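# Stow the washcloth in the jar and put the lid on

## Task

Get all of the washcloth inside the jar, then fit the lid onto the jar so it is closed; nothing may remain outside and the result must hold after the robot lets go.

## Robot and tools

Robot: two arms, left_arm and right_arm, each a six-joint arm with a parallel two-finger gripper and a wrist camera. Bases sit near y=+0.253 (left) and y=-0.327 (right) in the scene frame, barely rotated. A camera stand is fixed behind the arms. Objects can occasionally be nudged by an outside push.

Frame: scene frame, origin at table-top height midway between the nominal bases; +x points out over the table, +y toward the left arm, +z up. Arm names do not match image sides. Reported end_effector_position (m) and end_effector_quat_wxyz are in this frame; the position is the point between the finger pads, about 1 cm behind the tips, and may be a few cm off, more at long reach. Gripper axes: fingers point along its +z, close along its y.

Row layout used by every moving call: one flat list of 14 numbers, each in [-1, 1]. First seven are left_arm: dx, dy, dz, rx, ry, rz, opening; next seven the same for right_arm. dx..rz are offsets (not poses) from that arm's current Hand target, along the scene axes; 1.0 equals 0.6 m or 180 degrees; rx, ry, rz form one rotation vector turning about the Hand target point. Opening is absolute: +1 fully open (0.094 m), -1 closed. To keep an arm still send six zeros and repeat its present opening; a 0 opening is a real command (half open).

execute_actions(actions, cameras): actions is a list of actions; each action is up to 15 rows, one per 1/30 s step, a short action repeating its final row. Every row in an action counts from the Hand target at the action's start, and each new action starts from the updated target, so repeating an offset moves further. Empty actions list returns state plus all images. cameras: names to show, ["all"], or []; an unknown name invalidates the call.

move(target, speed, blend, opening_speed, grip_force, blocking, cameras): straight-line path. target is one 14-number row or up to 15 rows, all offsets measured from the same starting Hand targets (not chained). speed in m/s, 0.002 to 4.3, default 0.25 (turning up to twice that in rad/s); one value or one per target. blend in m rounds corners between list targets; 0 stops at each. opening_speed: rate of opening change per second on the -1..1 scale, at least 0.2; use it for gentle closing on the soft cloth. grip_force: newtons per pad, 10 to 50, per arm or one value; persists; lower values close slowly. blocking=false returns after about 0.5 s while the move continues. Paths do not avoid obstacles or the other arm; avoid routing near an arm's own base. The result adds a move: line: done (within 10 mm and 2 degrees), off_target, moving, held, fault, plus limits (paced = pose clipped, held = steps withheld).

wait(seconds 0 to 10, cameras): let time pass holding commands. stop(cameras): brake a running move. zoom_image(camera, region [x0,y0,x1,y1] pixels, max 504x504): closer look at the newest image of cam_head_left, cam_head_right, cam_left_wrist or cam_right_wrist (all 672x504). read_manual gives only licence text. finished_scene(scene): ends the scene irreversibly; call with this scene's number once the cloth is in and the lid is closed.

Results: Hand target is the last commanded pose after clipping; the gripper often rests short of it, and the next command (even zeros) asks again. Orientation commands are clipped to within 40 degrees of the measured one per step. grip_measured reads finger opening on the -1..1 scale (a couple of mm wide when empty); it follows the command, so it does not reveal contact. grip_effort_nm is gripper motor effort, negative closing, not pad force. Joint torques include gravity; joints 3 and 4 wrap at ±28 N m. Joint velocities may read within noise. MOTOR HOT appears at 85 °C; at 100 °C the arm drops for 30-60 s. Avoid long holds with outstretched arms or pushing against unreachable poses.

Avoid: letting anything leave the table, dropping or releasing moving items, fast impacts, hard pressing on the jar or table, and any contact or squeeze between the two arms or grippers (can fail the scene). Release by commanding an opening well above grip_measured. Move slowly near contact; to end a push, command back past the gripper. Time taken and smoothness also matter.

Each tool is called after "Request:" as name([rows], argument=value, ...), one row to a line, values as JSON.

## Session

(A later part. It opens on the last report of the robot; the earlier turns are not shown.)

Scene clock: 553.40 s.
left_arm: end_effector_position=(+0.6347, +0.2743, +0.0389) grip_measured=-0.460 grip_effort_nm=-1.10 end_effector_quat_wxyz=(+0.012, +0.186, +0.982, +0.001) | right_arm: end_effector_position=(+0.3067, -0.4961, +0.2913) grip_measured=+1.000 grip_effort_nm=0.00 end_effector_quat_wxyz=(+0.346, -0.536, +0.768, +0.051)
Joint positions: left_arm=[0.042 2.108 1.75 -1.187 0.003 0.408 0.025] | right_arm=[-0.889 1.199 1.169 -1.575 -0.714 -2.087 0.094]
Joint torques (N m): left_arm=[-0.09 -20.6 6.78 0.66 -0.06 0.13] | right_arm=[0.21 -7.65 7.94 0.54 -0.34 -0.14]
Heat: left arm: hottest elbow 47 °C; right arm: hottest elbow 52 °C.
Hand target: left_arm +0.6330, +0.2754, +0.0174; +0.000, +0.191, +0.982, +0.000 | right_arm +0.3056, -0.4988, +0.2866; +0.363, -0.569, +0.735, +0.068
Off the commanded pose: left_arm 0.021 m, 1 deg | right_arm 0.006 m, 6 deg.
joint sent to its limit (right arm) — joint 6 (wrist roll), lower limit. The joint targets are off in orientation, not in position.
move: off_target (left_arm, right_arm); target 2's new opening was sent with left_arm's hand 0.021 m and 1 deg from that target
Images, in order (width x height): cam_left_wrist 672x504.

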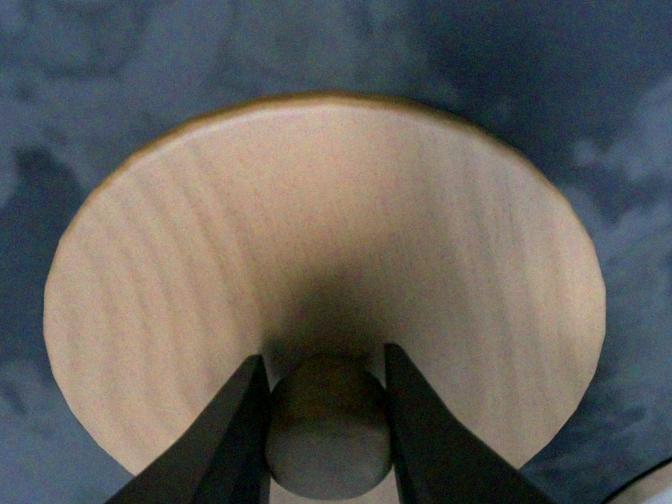

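Request:
move([
  [0, 0, 0.32, 0, 0, 0, -0.62, 0, 0, 0, 0, 0, 0, 1],
  [-0.26, -0.149, 0.36, 0, 0, 0, -0.62, 0, 0, 0, 0, 0, 0, 1],
  [-0.26, -0.149, 0.295, 0, 0, 0, -0.62, 0, 0, 0, 0, 0, 0, 1],
], speed=[0.2, 0.2, 0.08], blend=[0.05, 0.005, 0], cameras=["cam_head_left","cam_head_right","cam_left_wrist"])

Request:
zoom_image(camera="cam_head_left", region=[240, 235, 360, 365])

Request:
zoom_image(camera="cam_head_right", region=[240, 235, 360, 365])

Scene clock: 573.07 s.
left_arm: end_effector_position=(+0.4755, +0.1873, +0.1957) grip_measured=-0.460 grip_effort_nm=-1.10 end_effector_quat_wxyz=(-0.004, +0.195, +0.981, -0.001) | right_arm: end_effector_position=(+0.3067, -0.4961, +0.2913) grip_measured=+1.000 grip_effort_nm=0.00 end_effector_quat_wxyz=(+0.346, -0.536, +0.768, +0.051)
Joint positions: left_arm=[-0.127 1.619 1.457 -1.417 0.002 0.257 0.025] | right_arm=[-0.889 1.199 1.169 -1.575 -0.714 -2.087 0.094]
Joint torques (N m): left_arm=[-0.97 -16.67 7.3 0.64 -0.03 -0.07] | right_arm=[0.03 -7.77 7.94 0.58 -0.34 -0.13]
Heat: left arm: hottest elbow 46 °C; right arm: hottest elbow 48 °C.
Hand target: left_arm +0.4770, +0.1858, +0.1944; +0.000, +0.191, +0.982, +0.000 | right_arm +0.3056, -0.4988, +0.2866; +0.363, -0.569, +0.735, +0.068
Off the commanded pose: left_arm 0.002 m, 1 deg | right_arm 0.006 m, 6 deg.
joint sent to its limit (right arm) — joint 6 (wrist roll), lower limit. The joint targets are off in orientation, not in position.
move: off_target (right_arm)
Images, in order (width x height): cam_head_left 672x504, cam_head_right 672x504, cam_left_wrist 672x504.

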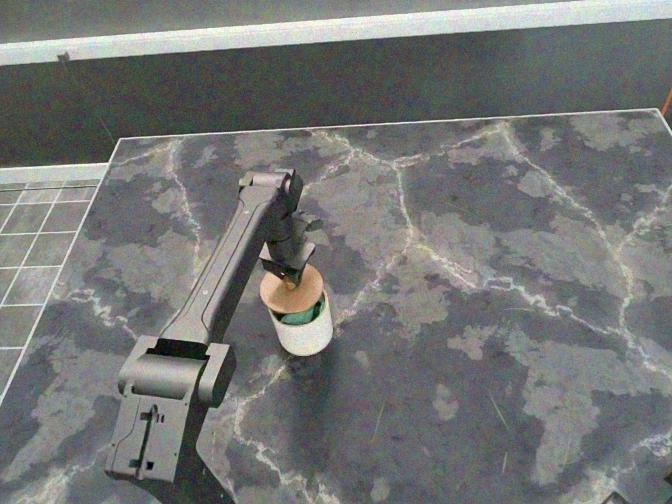

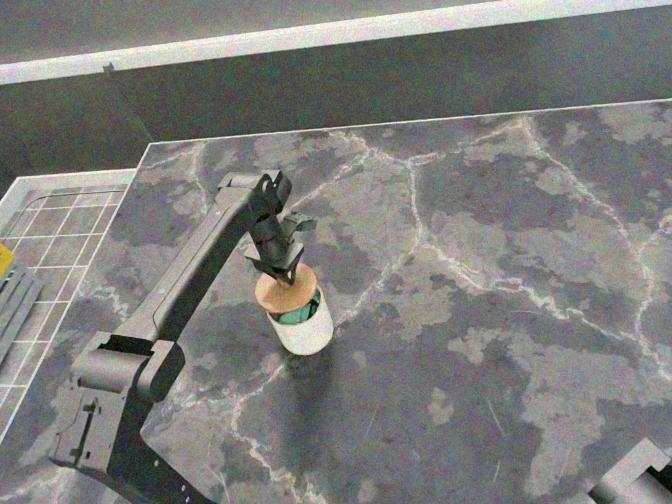

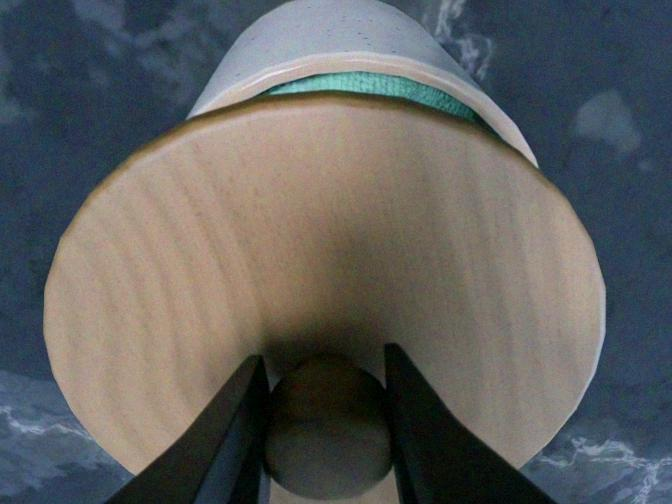

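Scaled by 3.877 from the camera's 672x504 image, which has a finer 960x720 frame.

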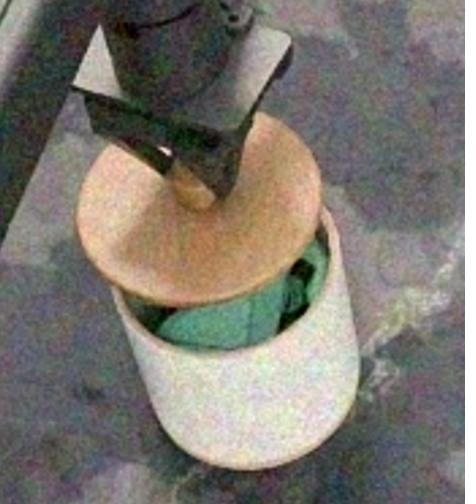

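Scaled by 3.877 from the camera's 672x504 image, which has a finer 960x720 frame.

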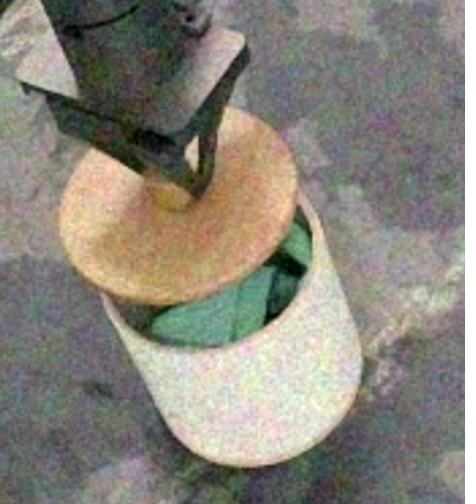

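Request:
move(target=[-0.0085, -0.0115, -0.045, 0, 0, 0, -0.62, 0, 0, 0, 0, 0, 0, 1], speed=0.06, cameras=["cam_head_left","cam_head_right","cam_left_wrist"])

Request:
zoom_image(camera="cam_head_left", region=[240, 235, 360, 365])

Request:
zoom_image(camera="cam_head_right", region=[240, 235, 360, 365])

Scene clock: 627.70 s.
left_arm: end_effector_position=(+0.4705, +0.1823, +0.1703) grip_measured=-0.460 grip_effort_nm=-1.10 end_effector_quat_wxyz=(-0.002, +0.193, +0.981, -0.001) | right_arm: end_effector_position=(+0.3067, -0.4961, +0.2913) grip_measured=+1.000 grip_effort_nm=0.00 end_effector_quat_wxyz=(+0.346, -0.536, +0.768, +0.051)
Joint positions: left_arm=[-0.139 1.619 1.389 -1.345 0.002 0.242 0.025] | right_arm=[-0.889 1.199 1.169 -1.575 -0.714 -2.087 0.094]
Joint torques (N m): left_arm=[-1.38 -15.5 7.2 0.68 -0.03 -0.07] | right_arm=[0.15 -7.65 7.94 0.55 -0.33 -0.13]
Heat: left arm: hottest elbow 43 °C; right arm: hottest elbow 44 °C.
Hand target: left_arm +0.4719, +0.1791, +0.1674; +0.000, +0.191, +0.982, +0.000 | right_arm +0.3056, -0.4988, +0.2866; +0.363, -0.569, +0.735, +0.068
Off the commanded pose: left_arm 0.005 m, 0 deg | right_arm 0.006 m, 6 deg.
joint sent to its limit (right arm) — joint 6 (wrist roll), lower limit. The joint targets are off in orientation, not in position.
move: off_target (right_arm)
Images, in order (width x height): cam_head_left 672x504, cam_head_right 672x504, cam_left_wrist 672x504.

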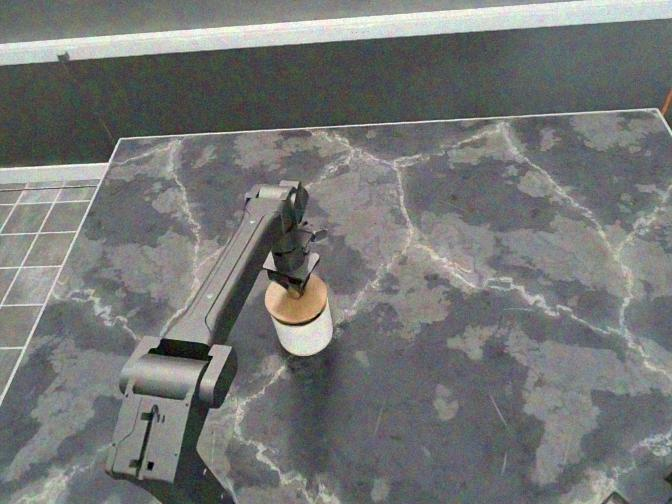

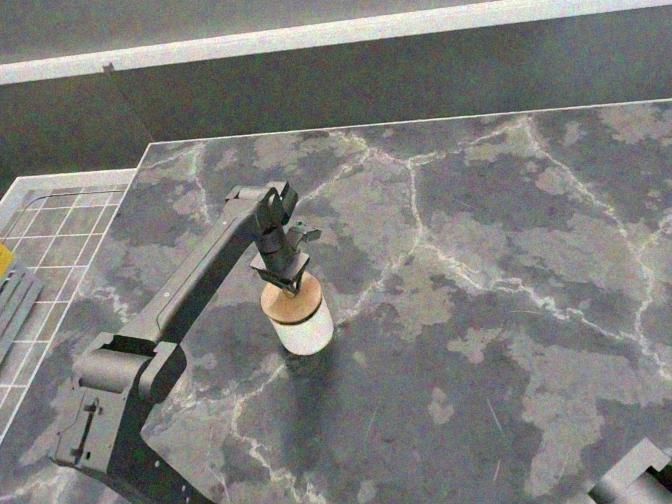

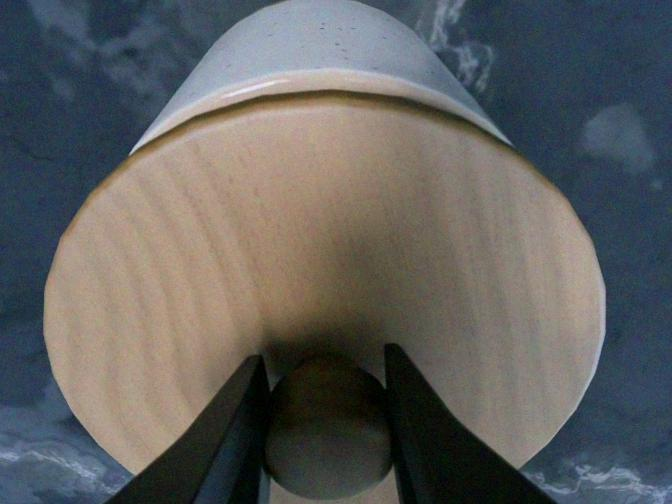

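Scaled by 3.877 from the camera's 672x504 image, which has a finer 960x720 frame.

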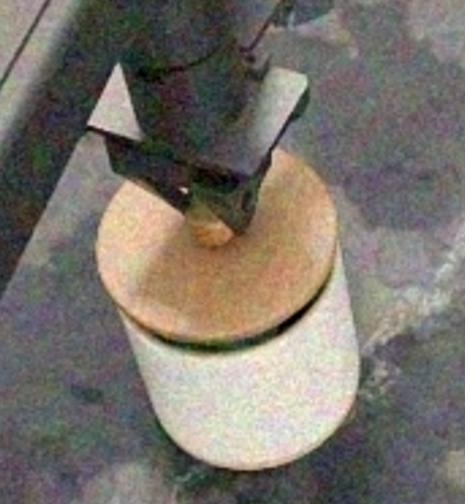

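Scaled by 3.877 from the camera's 672x504 image, which has a finer 960x720 frame.

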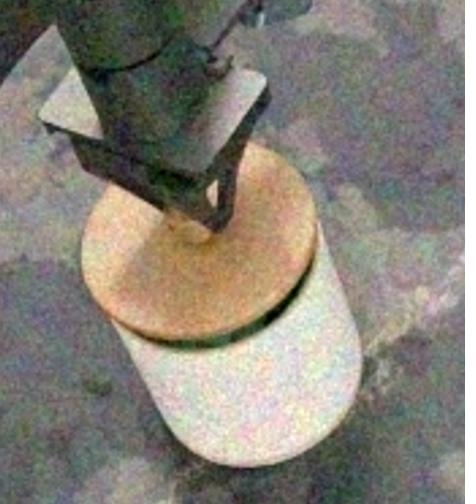

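Request:
move(target=[0.002, -0.002, -0.028, 0, 0, 0, -0.62, 0, 0, 0, 0, 0, 0, 1], speed=0.04, cameras=["cam_head_left","cam_head_right","cam_left_wrist"])

Request:
zoom_image(camera="cam_head_left", region=[240, 235, 360, 365])

Request:
zoom_image(camera="cam_head_right", region=[240, 235, 360, 365])

Scene clock: 645.20 s.
left_arm: end_effector_position=(+0.4714, +0.1816, +0.1601) grip_measured=-0.460 grip_effort_nm=-1.10 end_effector_quat_wxyz=(+0.005, +0.193, +0.981, -0.001) | right_arm: end_effector_position=(+0.3067, -0.4961, +0.2913) grip_measured=+1.000 grip_effort_nm=0.00 end_effector_quat_wxyz=(+0.346, -0.536, +0.768, +0.051)
Joint positions: left_arm=[-0.14 1.619 1.361 -1.304 0.002 0.239 0.025] | right_arm=[-0.889 1.199 1.169 -1.575 -0.714 -2.087 0.094]
Joint torques (N m): left_arm=[-0.91 -13.92 7.1 0.62 -0.03 -0.1] | right_arm=[0.15 -7.65 7.97 0.53 -0.34 -0.13]
Heat: left arm: hottest elbow 42 °C; right arm: hottest elbow 44 °C.
Hand target: left_arm +0.4731, +0.1777, +0.1506; +0.000, +0.191, +0.982, +0.000 | right_arm +0.3056, -0.4988, +0.2866; +0.363, -0.569, +0.735, +0.068
Off the commanded pose: left_arm 0.010 m, 1 deg | right_arm 0.006 m, 6 deg.
joint sent to its limit (right arm) — joint 6 (wrist roll), lower limit. The joint targets are off in orientation, not in position.
move: off_target (right_arm)
Images, in order (width x height): cam_head_left 672x504, cam_head_right 672x504, cam_left_wrist 672x504.

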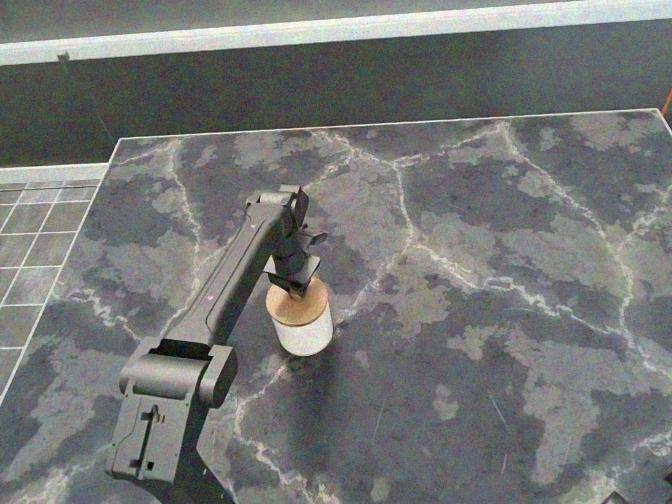

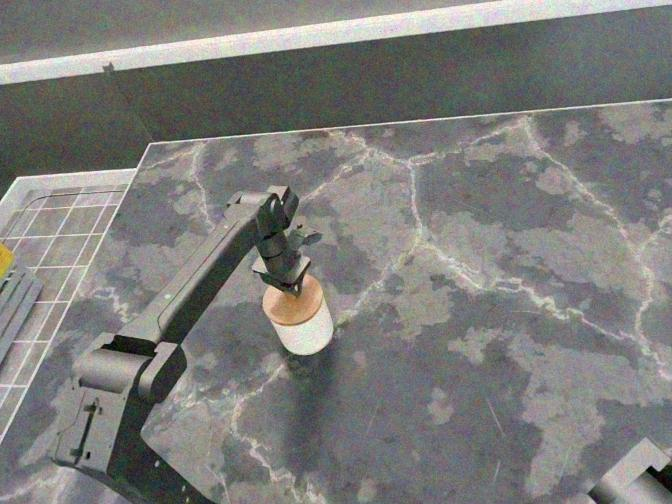

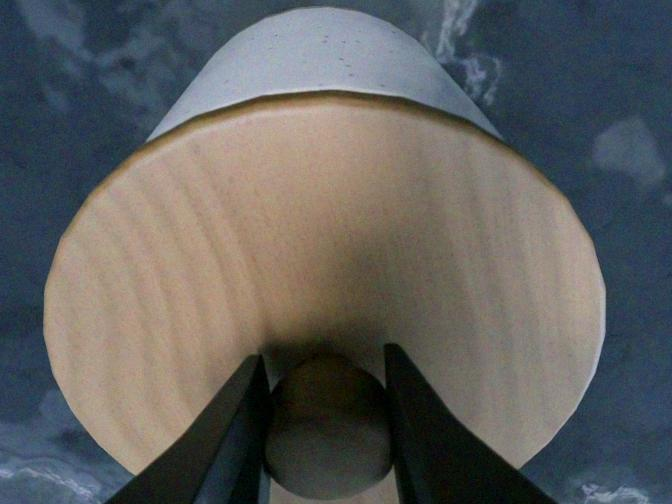

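Scaled by 3.877 from the camera's 672x504 image, which has a finer 960x720 frame.

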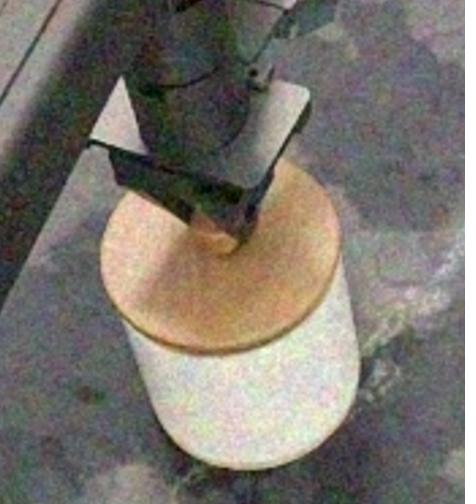

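Scaled by 3.877 from the camera's 672x504 image, which has a finer 960x720 frame.

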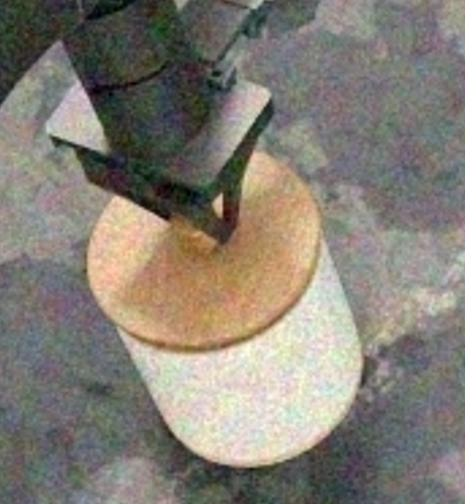

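Request:
move([
  [-0.002, 0.004, 0.0125, 0, 0, 0, -0.62, 0, 0, 0, 0, 0, 0, 1],
  [-0.002, 0.004, 0.0125, 0, 0, 0, 0.3, 0, 0, 0, 0, 0, 0, 1],
  [-0.002, 0.004, 0.2, 0, 0, 0, 0.3, 0, 0, 0, 0, 0, 0, 1],
], speed=[0.03, 0.03, 0.1], opening_speed=0.7, cameras=["cam_head_left","cam_head_right","cam_left_wrist"])

Request:
zoom_image(camera="cam_head_left", region=[240, 235, 360, 365])

Request:
zoom_image(camera="cam_head_right", region=[240, 235, 360, 365])

Scene clock: 658.83 s.
left_arm: end_effector_position=(+0.4630, +0.1829, +0.2490) grip_measured=+0.297 grip_effort_nm=0.07 end_effector_quat_wxyz=(-0.021, +0.193, +0.981, -0.002) | right_arm: end_effector_position=(+0.3067, -0.4961, +0.2913) grip_measured=+1.000 grip_effort_nm=0.00 end_effector_quat_wxyz=(+0.346, -0.536, +0.768, +0.051)
Joint positions: left_arm=[-0.14 1.598 1.57 -1.586 0.002 0.239 0.061] | right_arm=[-0.889 1.199 1.169 -1.575 -0.714 -2.087 0.094]
Joint torques (N m): left_arm=[-0.79 -16.62 11.11 -0.49 0 -0.07] | right_arm=[-0.03 -7.59 7.97 0.55 -0.33 -0.13]
Heat: left arm: hottest elbow 43 °C; right arm: hottest elbow 44 °C.
Hand target: left_arm +0.4719, +0.1801, +0.2707; +0.000, +0.191, +0.982, +0.000 | right_arm +0.3056, -0.4988, +0.2866; +0.363, -0.569, +0.735, +0.068
Off the commanded pose: left_arm 0.024 m, 3 deg | right_arm 0.006 m, 6 deg.
joint sent to its limit (right arm) — joint 6 (wrist roll), lower limit. The joint targets are off in orientation, not in position.
move: off_target (left_arm, right_arm)
Images, in order (width x height): cam_head_left 672x504, cam_head_right 672x504, cam_left_wrist 672x504.

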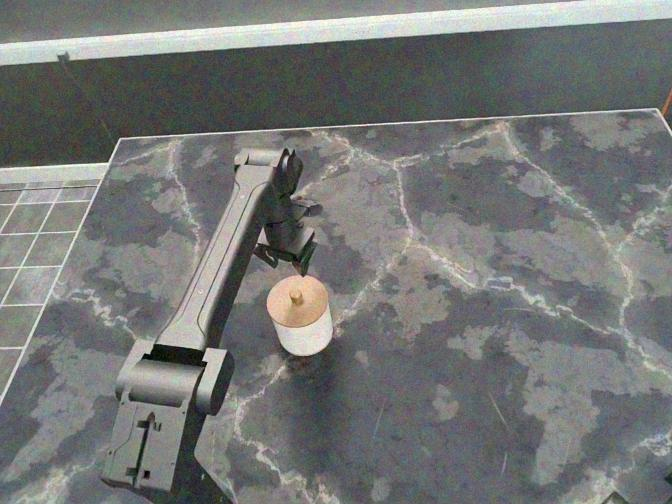

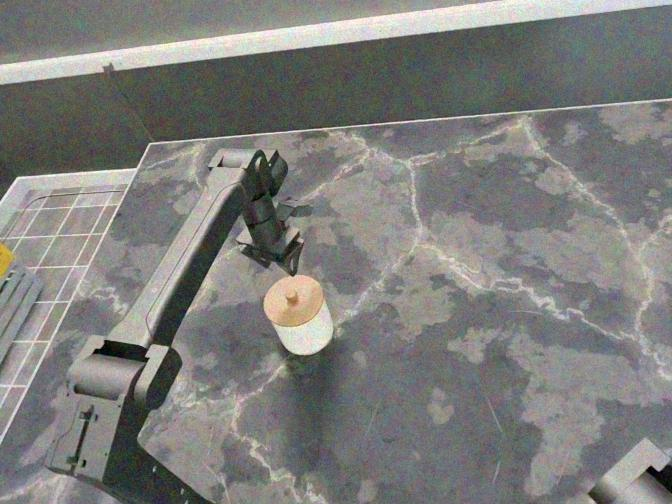

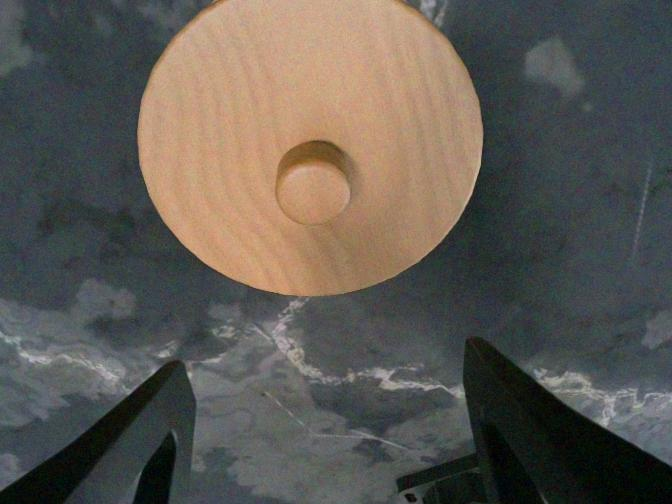

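Scaled by 3.877 from the camera's 672x504 image, which has a finer 960x720 frame.

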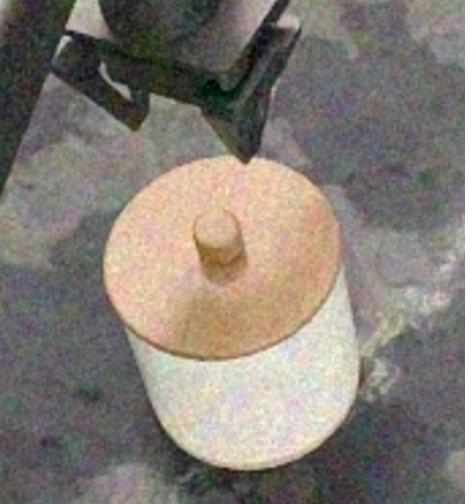

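Scaled by 3.877 from the camera's 672x504 image, which has a finer 960x720 frame.

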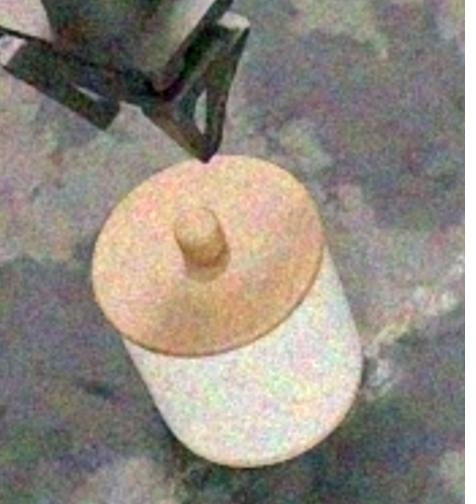

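Request:
finished_scene(scene=2)

The scene is finished: the task was done.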